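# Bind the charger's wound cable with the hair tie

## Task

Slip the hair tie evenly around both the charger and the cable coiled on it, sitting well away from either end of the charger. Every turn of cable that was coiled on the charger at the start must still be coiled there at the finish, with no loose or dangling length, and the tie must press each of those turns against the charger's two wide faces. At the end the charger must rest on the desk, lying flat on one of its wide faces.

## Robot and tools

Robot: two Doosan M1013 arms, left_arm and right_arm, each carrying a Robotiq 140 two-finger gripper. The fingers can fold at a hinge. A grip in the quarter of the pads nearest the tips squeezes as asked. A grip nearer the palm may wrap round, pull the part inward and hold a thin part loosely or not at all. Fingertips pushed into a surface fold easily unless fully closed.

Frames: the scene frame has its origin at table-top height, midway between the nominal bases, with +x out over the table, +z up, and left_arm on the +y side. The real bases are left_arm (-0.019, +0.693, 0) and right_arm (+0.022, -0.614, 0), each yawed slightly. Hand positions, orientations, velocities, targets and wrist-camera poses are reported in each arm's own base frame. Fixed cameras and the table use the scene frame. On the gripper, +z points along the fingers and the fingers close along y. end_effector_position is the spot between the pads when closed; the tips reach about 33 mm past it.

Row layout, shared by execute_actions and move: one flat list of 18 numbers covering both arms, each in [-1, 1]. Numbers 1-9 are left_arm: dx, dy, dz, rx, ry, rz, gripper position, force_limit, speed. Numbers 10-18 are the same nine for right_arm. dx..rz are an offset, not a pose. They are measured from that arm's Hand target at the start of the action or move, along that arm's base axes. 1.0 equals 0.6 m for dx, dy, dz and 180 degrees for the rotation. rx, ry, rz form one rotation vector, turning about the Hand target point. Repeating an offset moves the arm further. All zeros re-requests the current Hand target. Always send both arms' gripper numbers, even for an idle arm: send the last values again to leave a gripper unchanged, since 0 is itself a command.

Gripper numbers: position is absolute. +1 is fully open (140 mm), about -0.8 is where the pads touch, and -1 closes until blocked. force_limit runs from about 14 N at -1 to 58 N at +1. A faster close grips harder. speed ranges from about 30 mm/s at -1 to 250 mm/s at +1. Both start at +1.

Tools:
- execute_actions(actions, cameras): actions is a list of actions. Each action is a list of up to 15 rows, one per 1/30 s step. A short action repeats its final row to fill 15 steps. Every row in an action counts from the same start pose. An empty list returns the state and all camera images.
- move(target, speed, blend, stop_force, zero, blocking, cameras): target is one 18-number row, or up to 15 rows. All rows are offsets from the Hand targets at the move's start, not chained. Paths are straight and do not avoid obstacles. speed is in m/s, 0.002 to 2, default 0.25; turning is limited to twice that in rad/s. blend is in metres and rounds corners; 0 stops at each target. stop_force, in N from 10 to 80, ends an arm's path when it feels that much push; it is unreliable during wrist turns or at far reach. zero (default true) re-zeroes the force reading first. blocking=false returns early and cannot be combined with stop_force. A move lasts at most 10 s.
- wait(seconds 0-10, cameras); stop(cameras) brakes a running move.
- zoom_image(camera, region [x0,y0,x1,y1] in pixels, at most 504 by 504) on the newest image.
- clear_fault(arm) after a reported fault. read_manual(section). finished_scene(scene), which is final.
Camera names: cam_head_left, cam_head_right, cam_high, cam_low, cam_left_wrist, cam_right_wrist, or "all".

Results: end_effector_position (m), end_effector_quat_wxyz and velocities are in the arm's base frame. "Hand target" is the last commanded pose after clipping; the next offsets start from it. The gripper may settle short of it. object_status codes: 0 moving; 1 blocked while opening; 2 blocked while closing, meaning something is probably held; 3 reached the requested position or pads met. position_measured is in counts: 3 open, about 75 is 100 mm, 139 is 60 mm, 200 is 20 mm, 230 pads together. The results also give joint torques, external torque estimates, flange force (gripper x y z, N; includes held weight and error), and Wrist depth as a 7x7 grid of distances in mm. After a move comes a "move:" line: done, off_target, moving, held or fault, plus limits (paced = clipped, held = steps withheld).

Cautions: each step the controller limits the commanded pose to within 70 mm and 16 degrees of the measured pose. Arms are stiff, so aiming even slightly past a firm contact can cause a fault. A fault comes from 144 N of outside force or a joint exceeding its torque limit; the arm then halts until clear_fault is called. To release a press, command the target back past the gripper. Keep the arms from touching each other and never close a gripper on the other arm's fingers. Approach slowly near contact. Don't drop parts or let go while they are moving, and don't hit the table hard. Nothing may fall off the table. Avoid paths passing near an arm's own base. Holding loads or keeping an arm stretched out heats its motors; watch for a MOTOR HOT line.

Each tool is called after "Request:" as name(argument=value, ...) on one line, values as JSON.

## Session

Request:
execute_actions(actions=[])

Scene clock: 0.00 s.
left_arm: end_effector_position=(+0.5158, -0.8200, +0.1148) position_measured=3 object_status=3 end_effector_quat_wxyz=(+0.307, +0.762, -0.094, +0.562) | right_arm: end_effector_position=(+0.8765, +0.2162, +0.2759) position_measured=3 object_status=3 end_effector_quat_wxyz=(+0.070, +0.584, +0.809, -0.026)
Joint positions: left_arm=[-1.243 0.651 1.923 2.362 0.95 -1.554] | right_arm=[0.255 0.565 1.134 -0.143 1.395 -0.044]
Joint velocities: within noise
Joint torques (N m): no reading
External joint torques (N m): no reading
Flange force (N): no reading
Wrist depth (mm): cam_left_wrist=[- 2738 - 5998 4499 3760 - / 330 462 - - 4063 - 2680 / 276 316 419 - 807 2680 2571 / 242 134 310 374 461 137 2153 / - 107 264 295 388 - 92 / - 193 218 258 295 338 - / - 173 193 215 234 281 -] | cam_right_wrist=[350 355 352 362 - 1184 1201 / 372 - - 386 - 1267 1267 / 407 403 407 - 1363 1393 1348 / - 126 - - 1457 139 1466 / - 109 - - 1586 134 102 / - - - 1704 1692 1751 93 / - 1854 1896 1801 1882 1940 -]
Hand target: left_arm +0.5158, -0.8200, +0.1148; +0.307, +0.762, -0.094, +0.562 | right_arm +0.8765, +0.2162, +0.2759; +0.070, +0.584, +0.809, -0.026
Tool commands: left_gripper/position=+1.0 left_gripper/force_limit=+1.0 left_gripper/speed=+1.0 right_gripper/position=+1.0 right_gripper/force_limit=+1.0 right_gripper/speed=+1.0
camera_calibration:
cam_left_wrist: T_world_to_cam=[[-0.495924, -0.784576, 0.372157, -0.420159], [-0.610996, 0.0107351, -0.791561, 0.418141], [0.617044, -0.61994, -0.484696, -0.63248], [0, 0, 0, 1]] pos_world=[0.437384, -0.726235, 0.180789]
cam_right_wrist: T_world_to_cam=[[0.945036, 0.325888, 0.026525, -0.894742], [0.272486, -0.829814, 0.48699, -0.19363], [0.180715, -0.452996, -0.873005, 0.323798], [0, 0, 0, 1]] pos_world=[0.83981, 0.277588, 0.400706]

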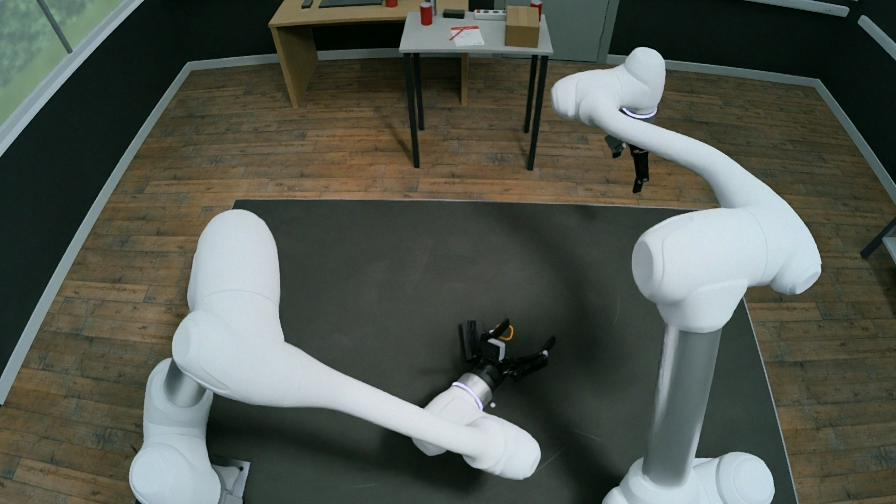

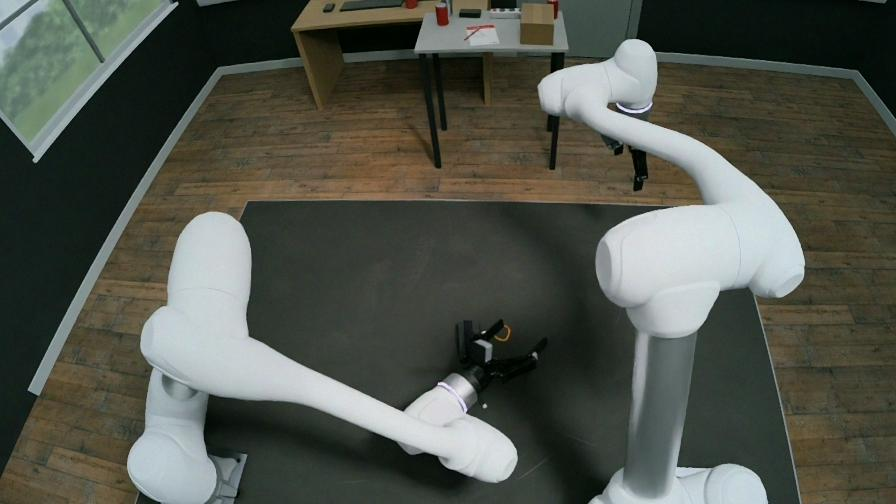

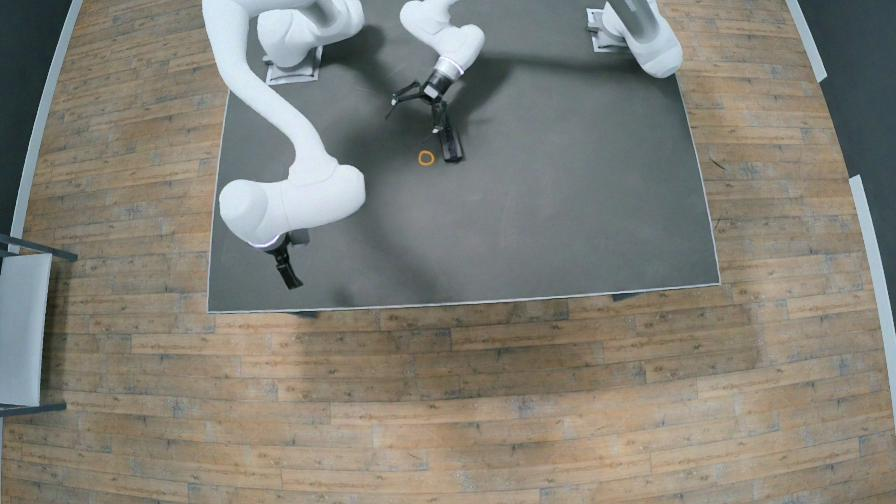

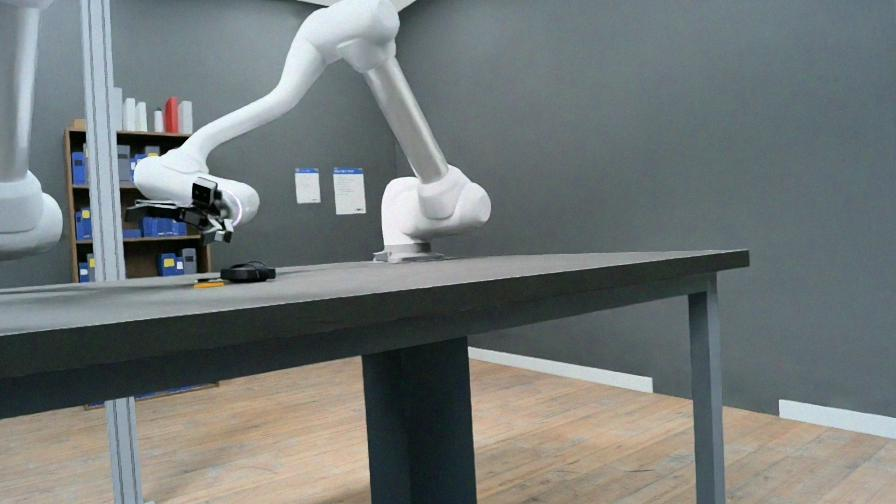

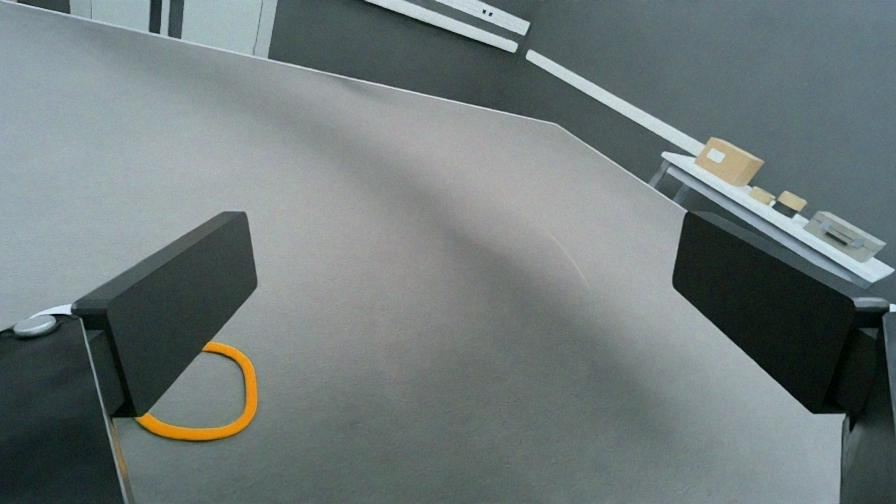

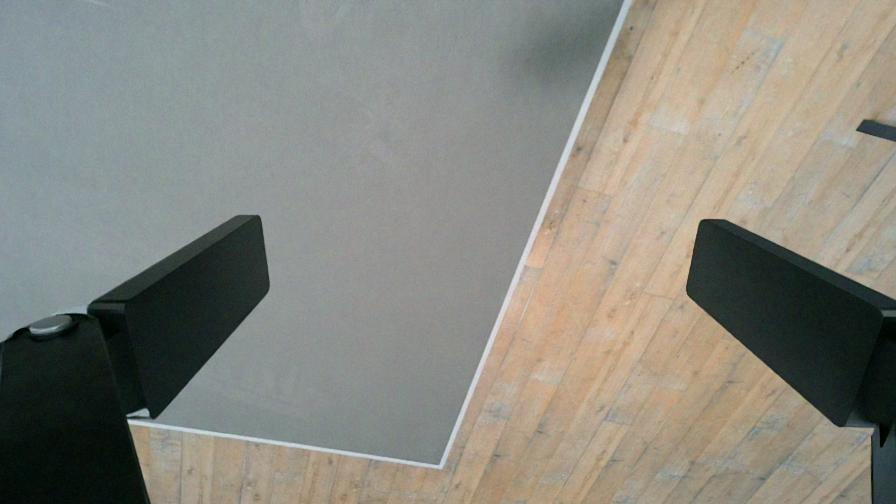

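Request:
move(target=[[0,0,0.3,0,0,0,1,1,1,0,0,0.1,0,0,0,0.3,1,1],[0.025,0.88,0.4,0.0075,-0.1375,-0.2945,-0.7,1,1,0,0,0.1,0,0,0,0.3,1,1]], speed=0.4, blend=[0.05,0], cameras=["cam_head_left","cam_high","cam_low"])

Request:
zoom_image(camera="cam_head_left", region=[400, 260, 560, 420])

Request:
zoom_image(camera="cam_high", region=[380, 70, 500, 200])

Request:
zoom_image(camera="cam_low", region=[150, 230, 330, 310])

Scene clock: 4.67 s.
left_arm: end_effector_position=(+0.5308, -0.2920, +0.3548) position_measured=217 object_status=0 end_effector_quat_wxyz=(+0.489, +0.510, -0.489, +0.511) | right_arm: end_effector_position=(+0.8765, +0.2162, +0.3359) position_measured=91 object_status=3 end_effector_quat_wxyz=(+0.070, +0.584, +0.809, -0.026)
Joint positions: left_arm=[0.011 0.212 2.166 4.689 1.549 -2.333] | right_arm=[0.255 0.557 1.039 -0.141 1.497 -0.058]
Joint torques (N m): left_arm=[1.84 -48.84 -25.7 -1.71 2.14 0.65] | right_arm=[1.29 -94.42 -44.93 3.91 -0.25 -0.17]
External joint torques (N m): left_arm=[-1.85 1.07 -0.35 -0.28 -0.13 -0.66] | right_arm=[-1.29 -3.6 2.34 0.07 0.12 0.17]
Flange force (N): left_arm=[0.1 -2.2 4.0] | right_arm=[-0.4 -13.8 3.2]
Wrist depth (mm): cam_left_wrist=[3230 3760 - - - 3499 3705 / - 3189 4199 4270 3705 840 - / - - 3999 3999 3999 875 - / 4499 - - - 1253 930 4130 / 2768 - - - 86 81 - / 2290 - 78 - 66 - - / - - - - - - -] | cam_right_wrist=[415 - 407 410 417 1173 1248 / 427 - 437 442 1306 1306 1300 / 442 461 - - 1393 1409 1433 / - - 147 520 154 1483 1556 / - 88 - 1616 - 115 - / - - - 1616 1814 - - / - - 1925 1985 1955 - -]
Hand target: left_arm +0.5308, -0.2920, +0.3548; +0.489, +0.510, -0.489, +0.511 | right_arm +0.8765, +0.2162, +0.3359; +0.070, +0.584, +0.809, -0.026
Off the commanded pose: left_arm 0.000 m, 0 deg | right_arm 0.000 m, 0 deg.
move: done; limits=paced
Images, in order (width x height): cam_head_left 896x504, cam_high 896x504, cam_low 896x504.

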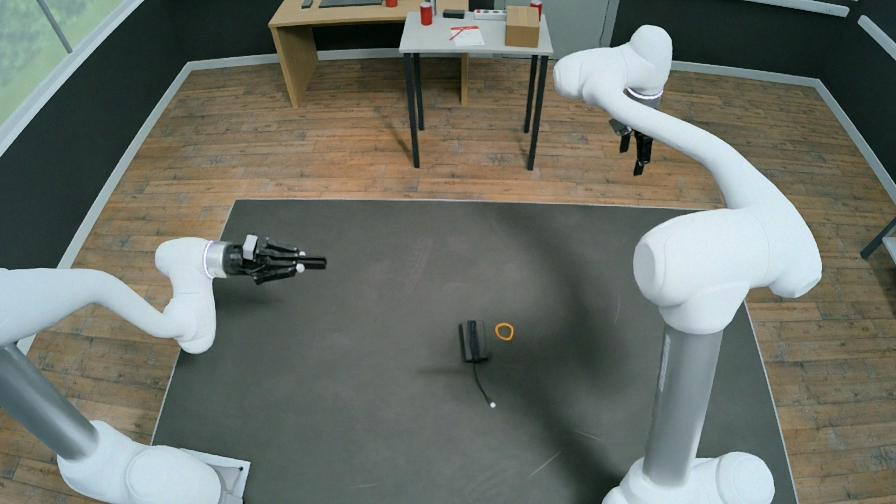

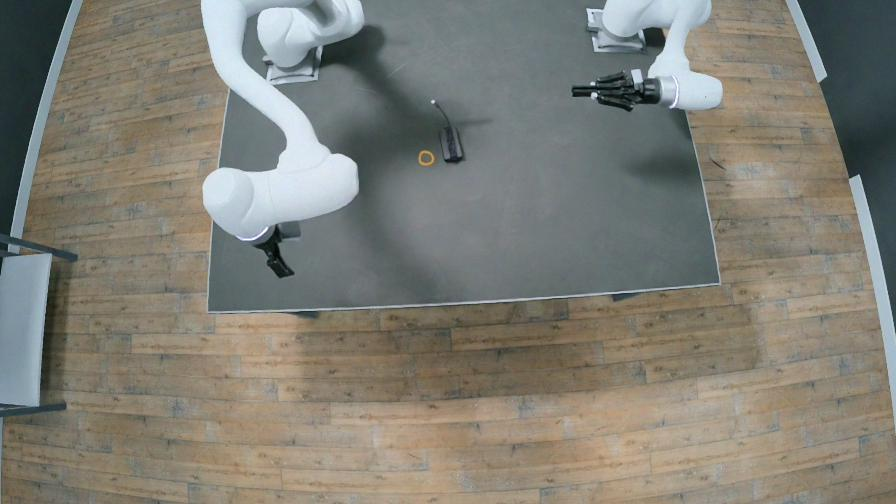

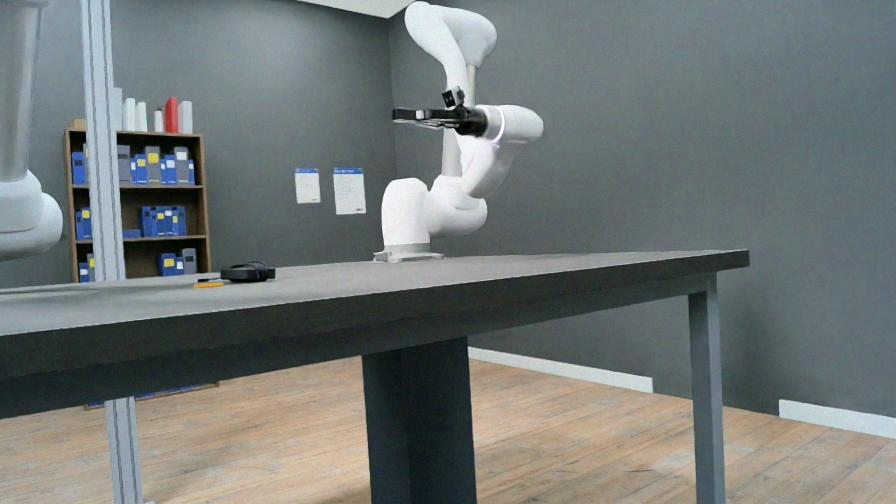

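Scaled by 3.150 from the camera's 896x504 image, which has a finer 1280x720 frame.

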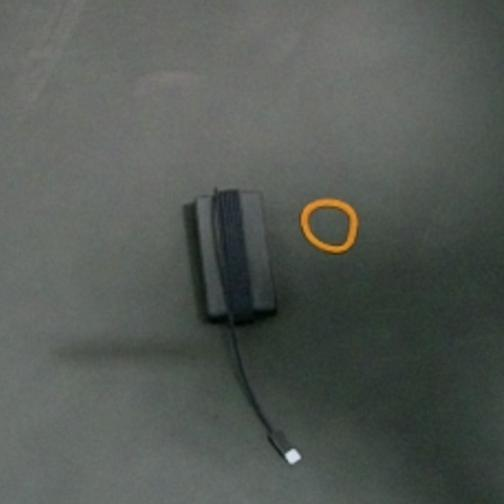

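Scaled by 3.877 from the camera's 896x504 image, which has a finer 1280x720 frame.

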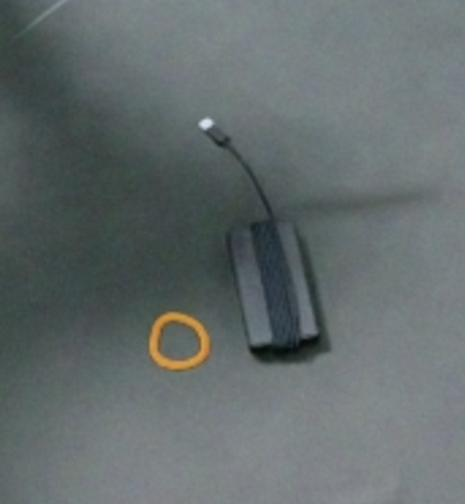

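Scaled by 2.800 from the camera's 896x504 image, which has a finer 1280x720 frame.

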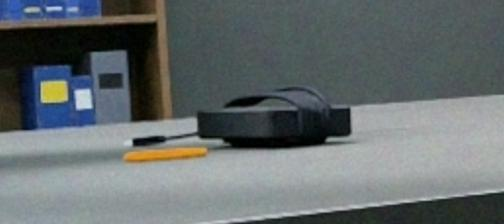

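Request:
move(target=[[0,0.07,0,0,0,0,-1,1,1,-0.686,0.558,-0.243,0.0163,0.0485,0.4167,0.3,1,1]], speed=0.4, cameras=["cam_right_wrist"])

Request:
zoom_image(camera="cam_right_wrist", region=[300, 0, 700, 400])

Scene clock: 8.47 s.
left_arm: end_effector_position=(+0.5308, -0.2500, +0.3548) position_measured=236 object_status=3 end_effector_quat_wxyz=(+0.489, +0.510, -0.489, +0.511) | right_arm: end_effector_position=(+0.4649, +0.5509, +0.1901) position_measured=91 object_status=3 end_effector_quat_wxyz=(+0.000, -0.031, +1.000, +0.000)
Joint positions: left_arm=[0.092 0.218 2.157 4.747 1.604 -2.335] | right_arm=[0.822 0.336 1.63 0 1.176 -0.81]
Joint torques (N m): left_arm=[1.83 -49.29 -25.53 -1.52 2.13 0.62] | right_arm=[-0.17 -70.64 -41.88 3.93 -0.16 -0.24]
External joint torques (N m): left_arm=[-1.94 0.94 -0.38 -0.31 -0.12 -0.62] | right_arm=[0.01 -2.93 2.58 0.13 0.18 0.24]
Flange force (N): left_arm=[0.3 -2.4 4.1] | right_arm=[6.9 -6.7 0.6]
Wrist depth (mm): cam_left_wrist=[- 4063 3548 561 3599 834 - / - - 3760 3817 4270 3272 4130 / 5039 3451 3451 3110 3817 1000 4270 / 3548 4199 1362 116 1299 1188 3760 / 2799 - - - 86 77 - / 2153 - 77 - - 76 - / - - - - - - -] | cam_right_wrist=[295 291 292 291 265 291 292 / 309 309 306 - 298 305 304 / 325 317 322 319 319 322 314 / 341 338 147 339 331 125 338 / - 88 112 - 359 115 351 / - - 382 383 380 - - / - - 405 400 - - -]
Hand target: left_arm +0.5308, -0.2500, +0.3548; +0.489, +0.510, -0.489, +0.511 | right_arm +0.4649, +0.5510, +0.1901; +0.000, -0.031, +1.000, +0.000
Off the commanded pose: left_arm 0.000 m, 0 deg | right_arm 0.000 m, 0 deg.
move: done
camera_calibration:
cam_right_wrist: T_world_to_cam=[[-0.0717633, 0.99735, -0.0119933, -0.502471], [0.931696, 0.0713222, 0.356168, -0.539933], [0.356079, 0.0143857, -0.934345, 0.147468], [0, 0, 0, 1]] pos_world=[0.414485, 0.537527, 0.324066]
Images, in order (width x height): cam_right_wrist 896x504.

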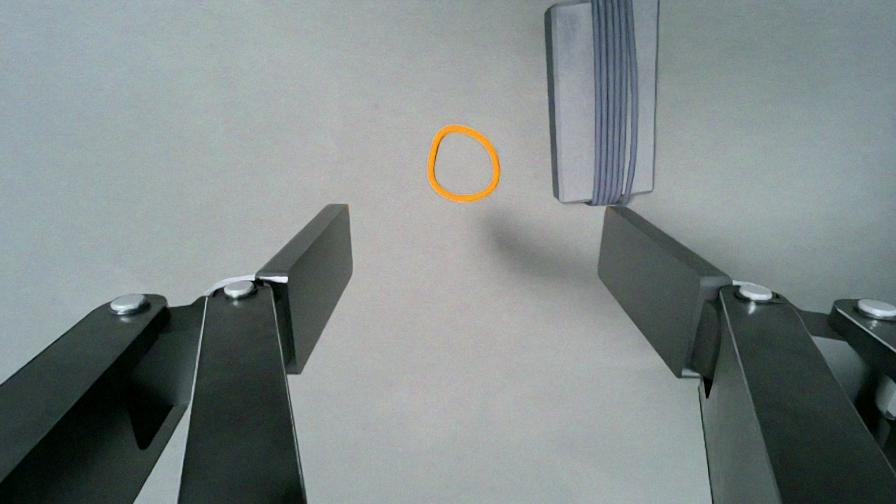

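Scaled by 1.260 from the camera's 896x504 image, which has a finer 1280x720 frame.

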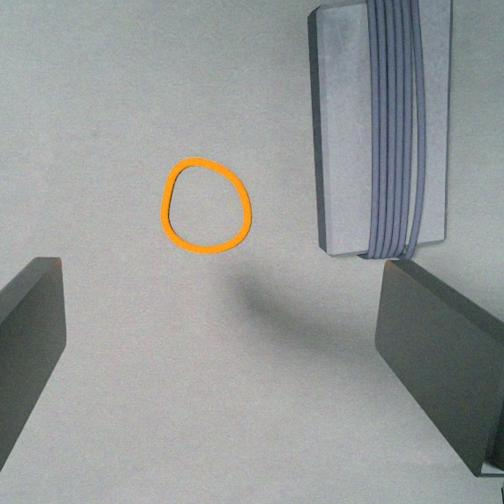

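Request:
move(target=[[0,0,0,0,0,0,-1,1,1,-0.001,-0.039,-0.225,0,0,0,-0.563,-1,1]], speed=0.3, cameras=["cam_right_wrist"])

Request:
zoom_image(camera="cam_right_wrist", region=[350, 80, 650, 330])

Scene clock: 10.07 s.
left_arm: end_effector_position=(+0.5308, -0.2500, +0.3548) position_measured=236 object_status=3 end_effector_quat_wxyz=(+0.489, +0.510, -0.489, +0.511) | right_arm: end_effector_position=(+0.4643, +0.5276, +0.0552) position_measured=200 object_status=3 end_effector_quat_wxyz=(+0.000, -0.031, +1.000, +0.000)
Joint positions: left_arm=[0.092 0.218 2.157 4.747 1.604 -2.335] | right_arm=[0.8 0.418 1.787 0 0.937 -0.832]
Joint torques (N m): left_arm=[1.91 -49.22 -25.54 -1.54 2.15 0.68] | right_arm=[1.28 -73.34 -36.37 3.42 -0.13 -0.16]
External joint torques (N m): left_arm=[-1.95 1.04 -0.13 -0.27 -0.14 -0.68] | right_arm=[-1.32 -3.51 2.15 0.12 0.16 0.16]
Flange force (N): left_arm=[0.1 -2.2 4.1] | right_arm=[5.3 -7.6 -2.2]
Wrist depth (mm): cam_left_wrist=[- - - 577 544 848 - / 4581 - - 551 478 903 4130 / 4845 3817 4130 3817 4199 1004 3499 / 4499 3315 - 116 117 - 3651 / 2738 - - - 86 76 - / 2191 - 77 - - 76 - / - - - - - - -] | cam_right_wrist=[171 171 171 171 172 169 139 / 180 180 179 179 179 155 144 / 188 189 189 187 188 191 149 / 200 200 197 195 197 183 162 / 212 209 - 208 - 94 210 / - - - 224 - - - / - - - - - - -]
Hand target: left_arm +0.5308, -0.2500, +0.3548; +0.489, +0.510, -0.489, +0.511 | right_arm +0.4643, +0.5276, +0.0551; +0.000, -0.031, +1.000, +0.000
Off the commanded pose: left_arm 0.000 m, 0 deg | right_arm 0.000 m, 0 deg.
move: done
camera_calibration:
cam_right_wrist: T_world_to_cam=[[-0.0719237, 0.99734, -0.0118557, -0.480848], [0.931605, 0.0714197, 0.356388, -0.489719], [0.356286, 0.0145879, -0.934263, 0.0217683], [0, 0, 0, 1]] pos_world=[0.413885, 0.514227, 0.189166]
Images, in order (width x height): cam_right_wrist 896x504.

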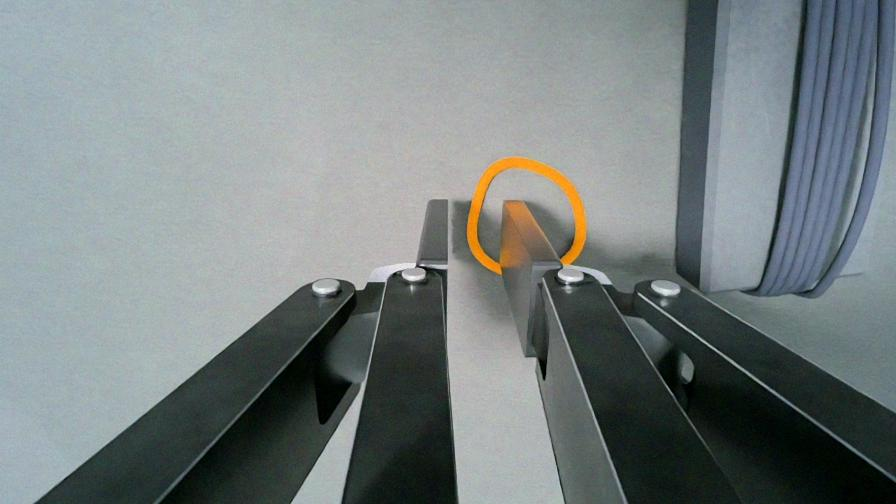

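Scaled by 1.680 from the camera's 896x504 image, which has a finer 1280x720 frame.

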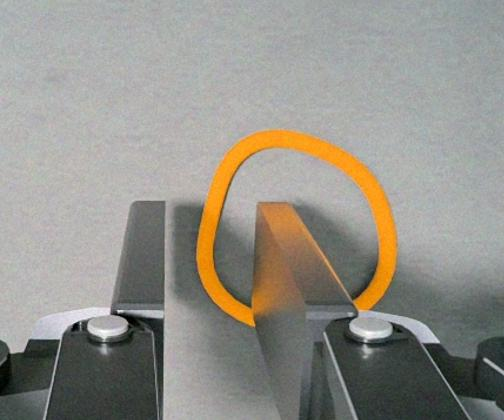

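Request:
move(target=[[0,0,0,0,0,0,-1,1,1,-0.0075,-0.001,0,0,0,0,-0.563,-1,1],[0,0,0,0,0,0,-1,1,1,-0.0075,-0.001,-0.0345,0,0,0,-0.563,-1,1]], speed=0.06)

Request:
move(target=[[0,0,0,0,0,0,-1,1,1,0,0,0,0,0,0,-1,-0.5,-1]])

Request:
move(target=[[0,0,0,0,0,0,-1,1,1,0,0,0.12,0,0,0,-1,-0.5,-1]], speed=0.1, cameras=["cam_right_wrist"])

Scene clock: 11.77 s.
left_arm: end_effector_position=(+0.5308, -0.2500, +0.3548) position_measured=236 object_status=3 end_effector_quat_wxyz=(+0.489, +0.510, -0.489, +0.511) | right_arm: end_effector_position=(+0.4598, +0.5270, +0.0345) position_measured=200 object_status=3 end_effector_quat_wxyz=(+0.000, -0.031, +1.000, +0.000)
Joint positions: left_arm=[0.092 0.218 2.157 4.747 1.604 -2.335] | right_arm=[0.804 0.435 1.808 0 0.899 -0.828]
Joint torques (N m): left_arm=[1.83 -49.16 -25.58 -1.56 2.12 0.7] | right_arm=[1.36 -74.65 -35.16 3.37 -0.08 -0.18]
External joint torques (N m): left_arm=[-1.85 0.86 -0.43 -0.27 -0.12 -0.7] | right_arm=[-1.41 -2.88 1.92 0.07 0.11 0.18]
Flange force (N): left_arm=[0.6 -2.4 3.8] | right_arm=[4.2 -6.7 -1.9]
Wrist depth (mm): cam_left_wrist=[- 4753 - 3705 561 3705 4581 / 3230 - - 575 480 930 - / - 4130 3999 630 1086 984 - / 3876 4063 - 116 117 - 5726 / 2896 - - - 86 77 866 / 2191 - 77 - - 76 - / - - - - - - -] | cam_right_wrist=[153 152 152 152 152 150 126 / 161 160 160 160 159 158 127 / 170 168 170 168 168 166 133 / 176 178 176 174 173 - 140 / 188 186 - 185 - 88 152 / - - - - - - - / - - - 214 - - -]
Hand target: left_arm +0.5308, -0.2500, +0.3548; +0.489, +0.510, -0.489, +0.511 | right_arm +0.4598, +0.5270, +0.0344; +0.000, -0.031, +1.000, +0.000
Off the commanded pose: left_arm 0.000 m, 0 deg | right_arm 0.000 m, 0 deg.
move: done

Scene clock: 12.57 s.
left_arm: end_effector_position=(+0.5308, -0.2500, +0.3548) position_measured=236 object_status=3 end_effector_quat_wxyz=(+0.489, +0.510, -0.489, +0.511) | right_arm: end_effector_position=(+0.4598, +0.5270, +0.0344) position_measured=226 object_status=0 end_effector_quat_wxyz=(+0.000, -0.031, +1.000, +0.000)
Joint positions: left_arm=[0.092 0.218 2.157 4.747 1.604 -2.335] | right_arm=[0.804 0.435 1.808 0 0.899 -0.828]
Joint torques (N m): left_arm=[1.59 -49.15 -25.48 -1.52 2.12 0.65] | right_arm=[1.28 -73.82 -35.26 3.37 -0.1 -0.21]
External joint torques (N m): left_arm=[-1.64 0.85 -0.28 -0.3 -0.11 -0.66] | right_arm=[-1.29 -3.74 1.89 0.08 0.12 0.21]
Flange force (N): left_arm=[0.4 -2.1 3.5] | right_arm=[5.1 -7.3 -2.9]
Wrist depth (mm): cam_left_wrist=[3499 4344 3651 3451 577 3651 - / - 4063 4270 565 482 837 3272 / - 4270 3599 646 1156 1086 4499 / 4420 4199 - 116 1095 1063 3936 / 2929 - - - 86 77 - / 2210 - 77 - - 76 - / - - - - - - -] | cam_right_wrist=[153 154 152 152 150 151 123 / 160 160 159 161 158 159 130 / 171 168 170 166 168 166 133 / 178 180 177 174 177 173 138 / 188 188 - - - 94 154 / 200 - - - - - 195 / - - - - - - -]
Hand target: left_arm +0.5308, -0.2500, +0.3548; +0.489, +0.510, -0.489, +0.511 | right_arm +0.4598, +0.5270, +0.0344; +0.000, -0.031, +1.000, +0.000
Off the commanded pose: left_arm 0.000 m, 0 deg | right_arm 0.000 m, 0 deg.
move: done

Scene clock: 13.63 s.
left_arm: end_effector_position=(+0.5308, -0.2500, +0.3548) position_measured=236 object_status=3 end_effector_quat_wxyz=(+0.489, +0.510, -0.489, +0.511) | right_arm: end_effector_position=(+0.4598, +0.5270, +0.1064) position_measured=226 object_status=2 end_effector_quat_wxyz=(+0.000, -0.031, +1.000, +0.000)
Joint positions: left_arm=[0.092 0.218 2.157 4.747 1.604 -2.335] | right_arm=[0.804 0.367 1.755 0 1.021 -0.828]
Joint torques (N m): left_arm=[1.77 -49.42 -25.66 -1.51 2.18 0.67] | right_arm=[1.19 -70.68 -38.35 3.68 -0.2 -0.13]
External joint torques (N m): left_arm=[-1.75 1.12 -0.15 -0.31 -0.17 -0.67] | right_arm=[-1.12 -3.37 2.09 0.08 0.23 0.13]
Flange force (N): left_arm=[-0.1 -2.3 3.8] | right_arm=[5.3 -7.4 -1.5]
Wrist depth (mm): cam_left_wrist=[- - 3999 537 458 810 - / 3315 4130 3760 600 3876 863 - / 4845 - 3499 4199 1130 1016 4420 / - 4270 - 116 116 - 3599 / 2768 - - - 86 782 - / 2249 - 77 - - 76 - / - - - - - - -] | cam_right_wrist=[217 219 217 217 214 186 217 / 224 226 228 227 230 - 227 / 243 239 240 237 236 205 239 / 254 252 253 247 249 219 247 / 268 266 - - - 260 268 / 282 - - - - - 278 / - - - - - - -]
Hand target: left_arm +0.5308, -0.2500, +0.3548; +0.489, +0.510, -0.489, +0.511 | right_arm +0.4598, +0.5270, +0.1064; +0.000, -0.031, +1.000, +0.000
Off the commanded pose: left_arm 0.000 m, 0 deg | right_arm 0.000 m, 0 deg.
move: done
camera_calibration:
cam_right_wrist: T_world_to_cam=[[-0.0717967, 0.997348, -0.0119001, -0.479912], [0.931682, 0.0713197, 0.356206, -0.503661], [0.35611, 0.0144874, -0.934332, 0.0713559], [0, 0, 0, 1]] pos_world=[0.409385, 0.513527, 0.240366]
Images, in order (width x height): cam_right_wrist 896x504.

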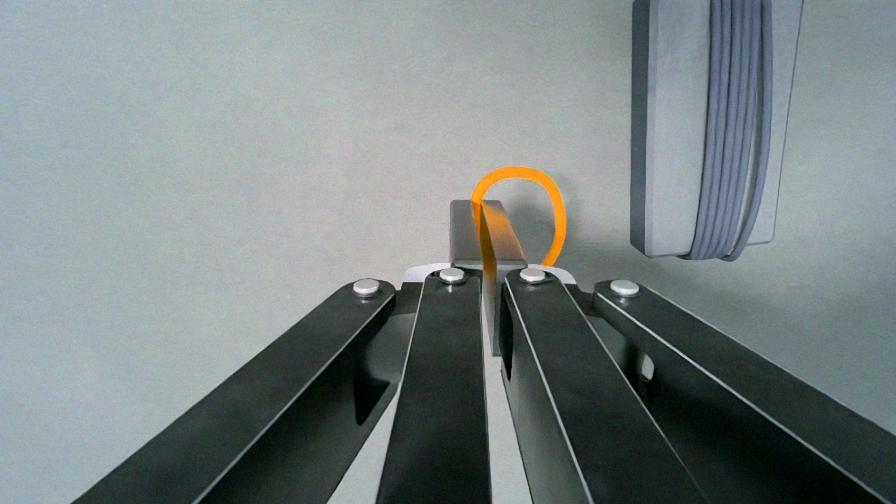

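Request:
move(target=[[-0.0623,-0.4,0.0295,-0.023,0.4995,0,-1,1,1,-0.1128,0.1035,0.406,0.499,0.031,0,-1,-0.5,-1]], speed=0.35)

Request:
move(target=[[0,-0.2268,0,0,0,0,-1,1,1,0,0,0,0,0,0,-1,-0.5,-1]], speed=0.2, cameras=["cam_right_wrist","cam_left_wrist","cam_low","cam_head_left"])

Request:
zoom_image(camera="cam_low", region=[170, 70, 290, 130])

Request:
zoom_image(camera="cam_head_left", region=[420, 240, 540, 310])

Request:
zoom_image(camera="cam_right_wrist", region=[400, 100, 650, 300])

Request:
zoom_image(camera="cam_left_wrist", region=[330, 120, 580, 320])

Scene clock: 19.60 s.
left_arm: end_effector_position=(+0.4934, -0.4900, +0.3725) position_measured=236 object_status=3 end_effector_quat_wxyz=(+0.708, +0.706, +0.016, +0.017) | right_arm: end_effector_position=(+0.3921, +0.5891, +0.3501) position_measured=226 object_status=2 end_effector_quat_wxyz=(-0.022, -0.022, +0.707, +0.707)
Joint positions: left_arm=[-0.387 0.168 2.18 4.396 1.269 -3.885] | right_arm=[0.486 0.175 2.226 1.892 1.289 -2.447]
Joint torques (N m): left_arm=[1.46 -47.35 -27.98 -2.49 2.19 0.76] | right_arm=[1.3 -48.67 -35.23 0.81 2.1 -0.13]
External joint torques (N m): left_arm=[-1.5 1.67 -0.51 -0.27 -0.14 -0.71] | right_arm=[-1.3 -2.67 2.2 0.01 0.07 0.18]
Flange force (N): left_arm=[1.9 -0.5 4.2] | right_arm=[5.4 2.8 -6.2]
Wrist depth (mm): cam_left_wrist=[- - 2929 604 621 - - / 426 - - 510 724 3451 2099 / - - 3936 427 3705 5477 1938 / - - - 116 834 3110 2032 / 450 - - - 86 2896 - / - - 77 - - 76 - / - - - - - - -] | cam_right_wrist=[- 553 586 586 - - - / - - 2313 581 - - - / 385 - 2626 323 - - 2626 / 395 - - - - - 2356 / - - - - - 83 - / - - - - - - - / - - - - - - -]
Hand target: left_arm +0.4934, -0.4900, +0.3725; +0.708, +0.706, +0.016, +0.017 | right_arm +0.3921, +0.5891, +0.3500; -0.022, -0.022, +0.707, +0.707
Off the commanded pose: left_arm 0.000 m, 0 deg | right_arm 0.000 m, 0 deg.
move: done

Scene clock: 20.67 s.
left_arm: end_effector_position=(+0.4934, -0.6261, +0.3726) position_measured=236 object_status=3 end_effector_quat_wxyz=(+0.708, +0.706, +0.016, +0.017) | right_arm: end_effector_position=(+0.3921, +0.5891, +0.3500) position_measured=226 object_status=2 end_effector_quat_wxyz=(-0.022, -0.022, +0.707, +0.707)
Joint positions: left_arm=[-0.613 0.248 2.075 4.224 1.11 -3.841] | right_arm=[0.486 0.175 2.226 1.892 1.289 -2.447]
Joint torques (N m): left_arm=[1.7 -55.56 -28.97 -3.09 2.28 0.72] | right_arm=[1.3 -48.85 -35.08 0.74 2.05 -0.13]
External joint torques (N m): left_arm=[-1.73 0.34 -0.76 0.04 -0.15 -0.67] | right_arm=[-1.29 -2.33 2.2 0.07 0.12 0.17]
Flange force (N): left_arm=[0.2 1.6 3.4] | right_arm=[5.1 2.2 -5.9]
Wrist depth (mm): cam_left_wrist=[440 - - 477 479 - - / 422 - 2999 426 575 4581 - / 423 - - 204 3451 3651 - / - - - 121 672 3110 - / - - - - 86 745 2494 / - - 77 - - 76 - / - - - - - - -] | cam_right_wrist=[406 - 458 460 - 2448 - / 458 584 - 477 - - - / 442 520 2155 267 250 - 2802 / 410 - 3075 - - - 2137 / - - - - - 83 2001 / - - - - - - - / - - - - - - -]
Hand target: left_arm +0.4934, -0.6261, +0.3725; +0.708, +0.706, +0.016, +0.017 | right_arm +0.3921, +0.5891, +0.3500; -0.022, -0.022, +0.707, +0.707
Off the commanded pose: left_arm 0.000 m, 0 deg | right_arm 0.000 m, 0 deg.
move: done
camera_calibration:
cam_left_wrist: T_world_to_cam=[[0.00664929, 0.0157291, 0.999854, -0.355717], [-0.951077, 0.30895, 0.0014647, 0.665481], [-0.308882, -0.950948, 0.0170138, -0.31079], [0, 0, 0, 1]] pos_world=[0.539292, -0.49555, 0.359979]
cam_right_wrist: T_world_to_cam=[[-0.0106225, 0.0113135, 0.99988, -0.341218], [0.95459, -0.297615, 0.0135088, -0.203517], [0.297732, 0.954619, -0.00763831, -0.533108], [0, 0, 0, 1]] pos_world=[0.349374, 0.452206, 0.339854]
Images, in order (width x height): cam_head_left 896x504, cam_low 896x504, cam_left_wrist 896x504, cam_right_wrist 896x504.

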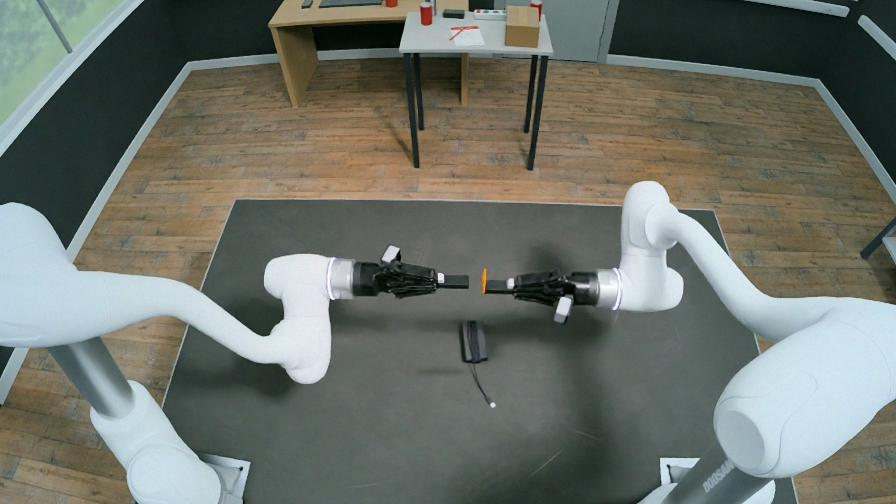

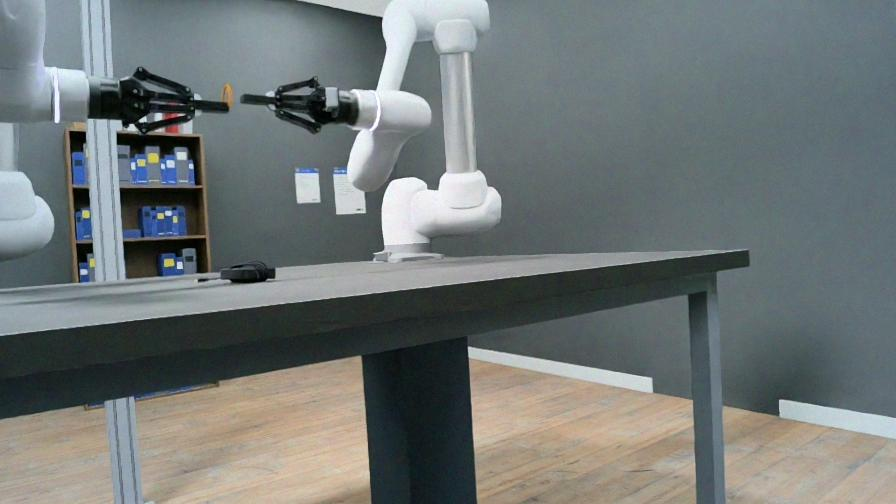

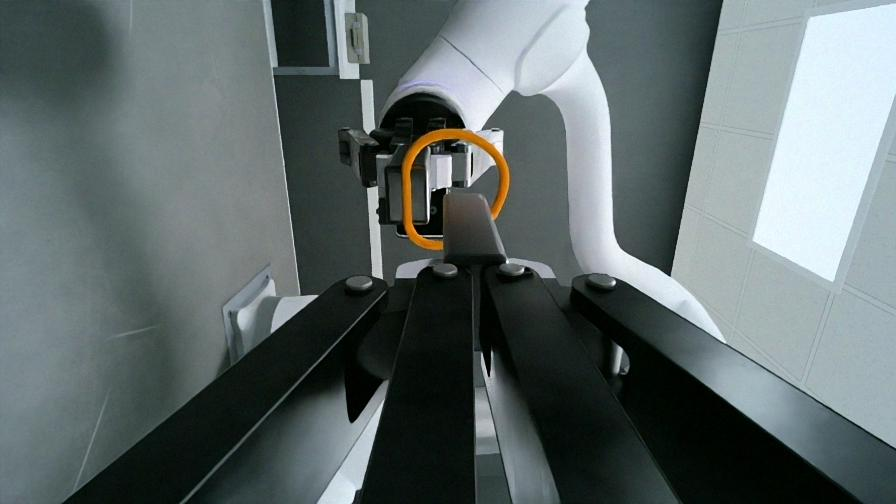

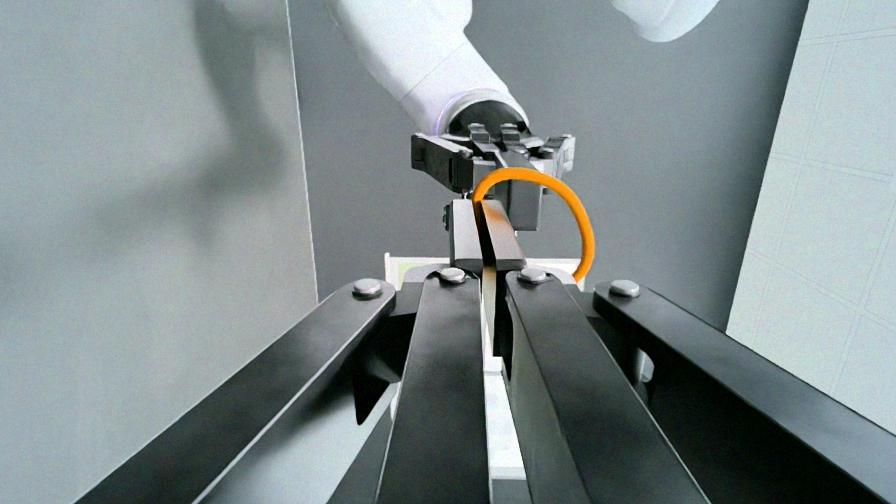

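Scaled by 4.200 from the camera's 896x504 image, which has a finer 1280x720 frame.

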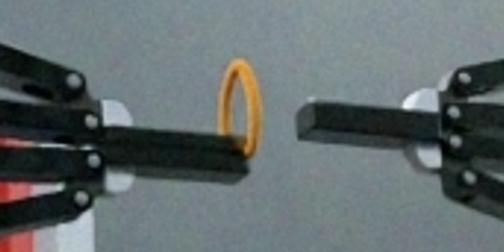

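Scaled by 4.200 from the camera's 896x504 image, which has a finer 1280x720 frame.

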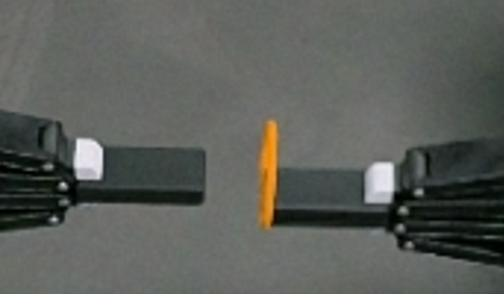

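Scaled by 2.016 from the camera's 896x504 image, which has a finer 1280x720 frame.

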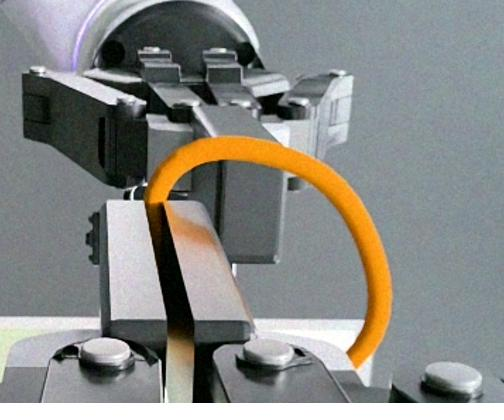

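Scaled by 2.016 from the camera's 896x504 image, which has a finer 1280x720 frame.

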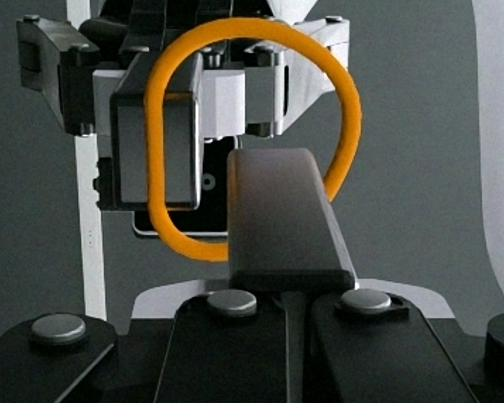

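Request:
move(target=[[0.0025,-0.09,0.002,0,0,0,-1,1,1,0,0,0,0,0,0,-1,-0.5,-1]], speed=0.06, cameras=["cam_right_wrist","cam_low","cam_head_left"])

Request:
zoom_image(camera="cam_low", region=[170, 70, 290, 130])

Request:
zoom_image(camera="cam_head_left", region=[420, 240, 540, 310])

Request:
zoom_image(camera="cam_right_wrist", region=[400, 100, 650, 300])

Scene clock: 22.47 s.
left_arm: end_effector_position=(+0.4949, -0.6801, +0.3737) position_measured=236 object_status=3 end_effector_quat_wxyz=(+0.708, +0.706, +0.016, +0.017) | right_arm: end_effector_position=(+0.3921, +0.5891, +0.3500) position_measured=226 object_status=2 end_effector_quat_wxyz=(-0.022, -0.022, +0.707, +0.707)
Joint positions: left_arm=[-0.686 0.288 2.016 4.169 1.053 -3.83] | right_arm=[0.486 0.175 2.226 1.892 1.289 -2.447]
Joint torques (N m): left_arm=[2.94 -60.35 -30.35 -2.99 2.3 0.71] | right_arm=[1.11 -49.02 -35.13 0.79 2.02 -0.12]
External joint torques (N m): left_arm=[-2.91 0.2 -0.37 -0.19 -0.15 -0.66] | right_arm=[-1.14 -2.3 2.23 0.03 0.15 0.17]
Flange force (N): left_arm=[-2.2 1.2 4.5] | right_arm=[5.2 2.1 -5.7]
Wrist depth (mm): cam_left_wrist=[- - 2896 430 431 3451 2597 / - - - 376 503 2929 - / - - - 165 569 - - / 429 - - 132 622 3359 - / - - - - 86 81 - / - - 77 - - 76 - / - - - - - - -] | cam_right_wrist=[- - 411 415 - 750 - / 459 549 - 422 - - - / - - - 260 230 - - / - - - - - - - / - 599 - - - 83 - / - - - - - - 2119 / - - - - - - -]
Hand target: left_arm +0.4949, -0.6801, +0.3737; +0.708, +0.706, +0.016, +0.017 | right_arm +0.3921, +0.5891, +0.3500; -0.022, -0.022, +0.707, +0.707
Off the commanded pose: left_arm 0.000 m, 0 deg | right_arm 0.000 m, 0 deg.
move: done
camera_calibration:
cam_right_wrist: T_world_to_cam=[[-0.0106225, 0.0113135, 0.99988, -0.341218], [0.95459, -0.297615, 0.0135088, -0.203517], [0.297732, 0.954619, -0.00763831, -0.533108], [0, 0, 0, 1]] pos_world=[0.349374, 0.452206, 0.339854]
Images, in order (width x height): cam_head_left 896x504, cam_low 896x504, cam_right_wrist 896x504.

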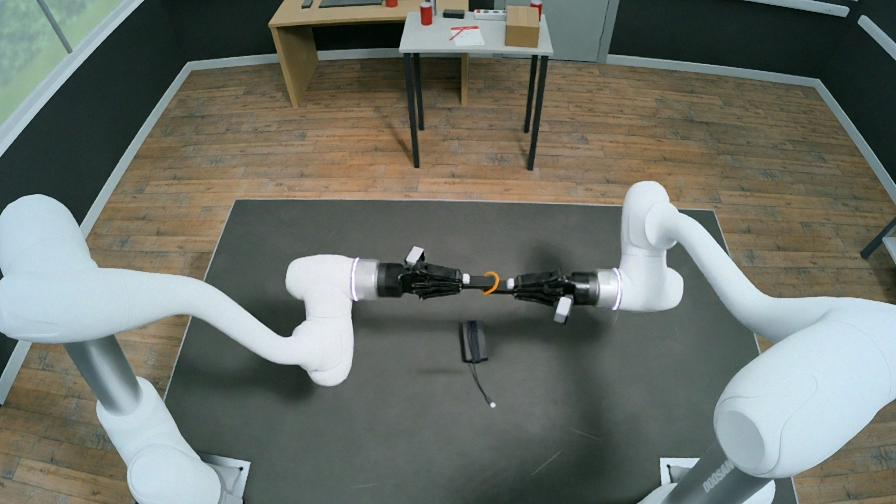

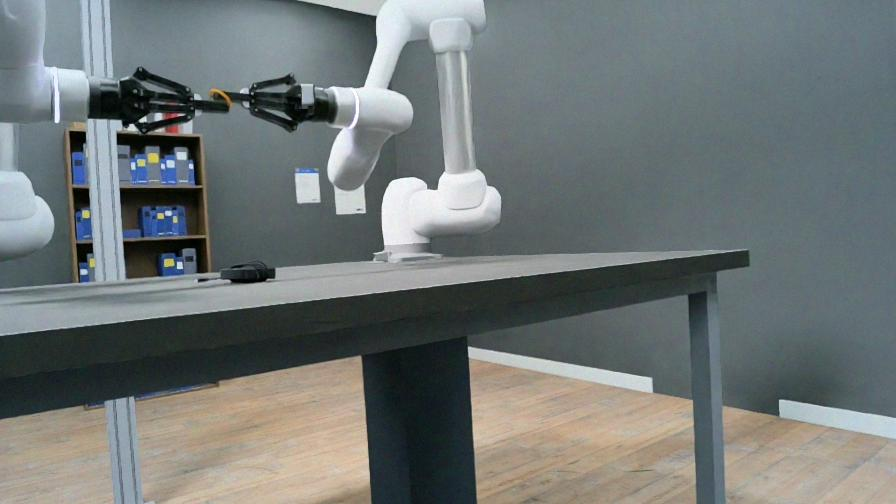

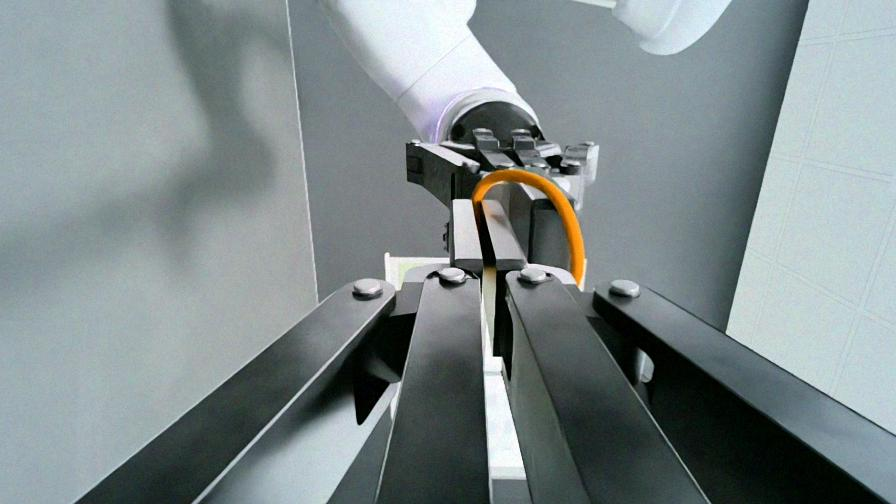

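Scaled by 4.200 from the camera's 896x504 image, which has a finer 1280x720 frame.

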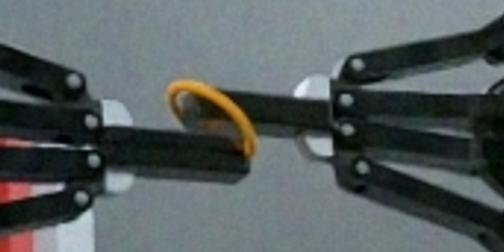

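Scaled by 4.200 from the camera's 896x504 image, which has a finer 1280x720 frame.

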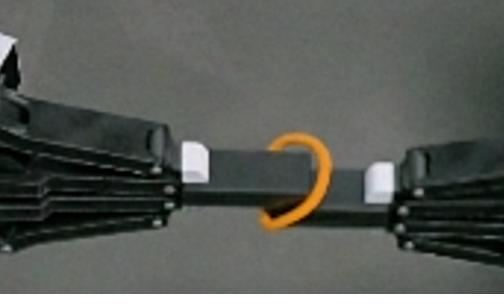

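Scaled by 2.016 from the camera's 896x504 image, which has a finer 1280x720 frame.

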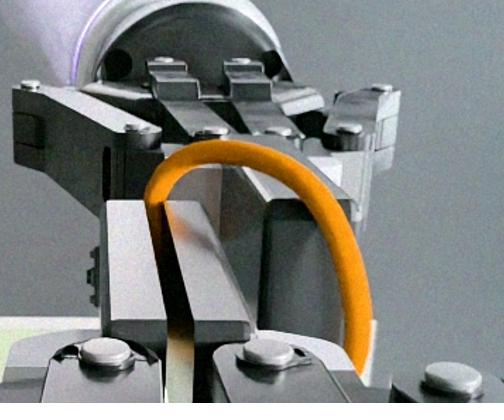

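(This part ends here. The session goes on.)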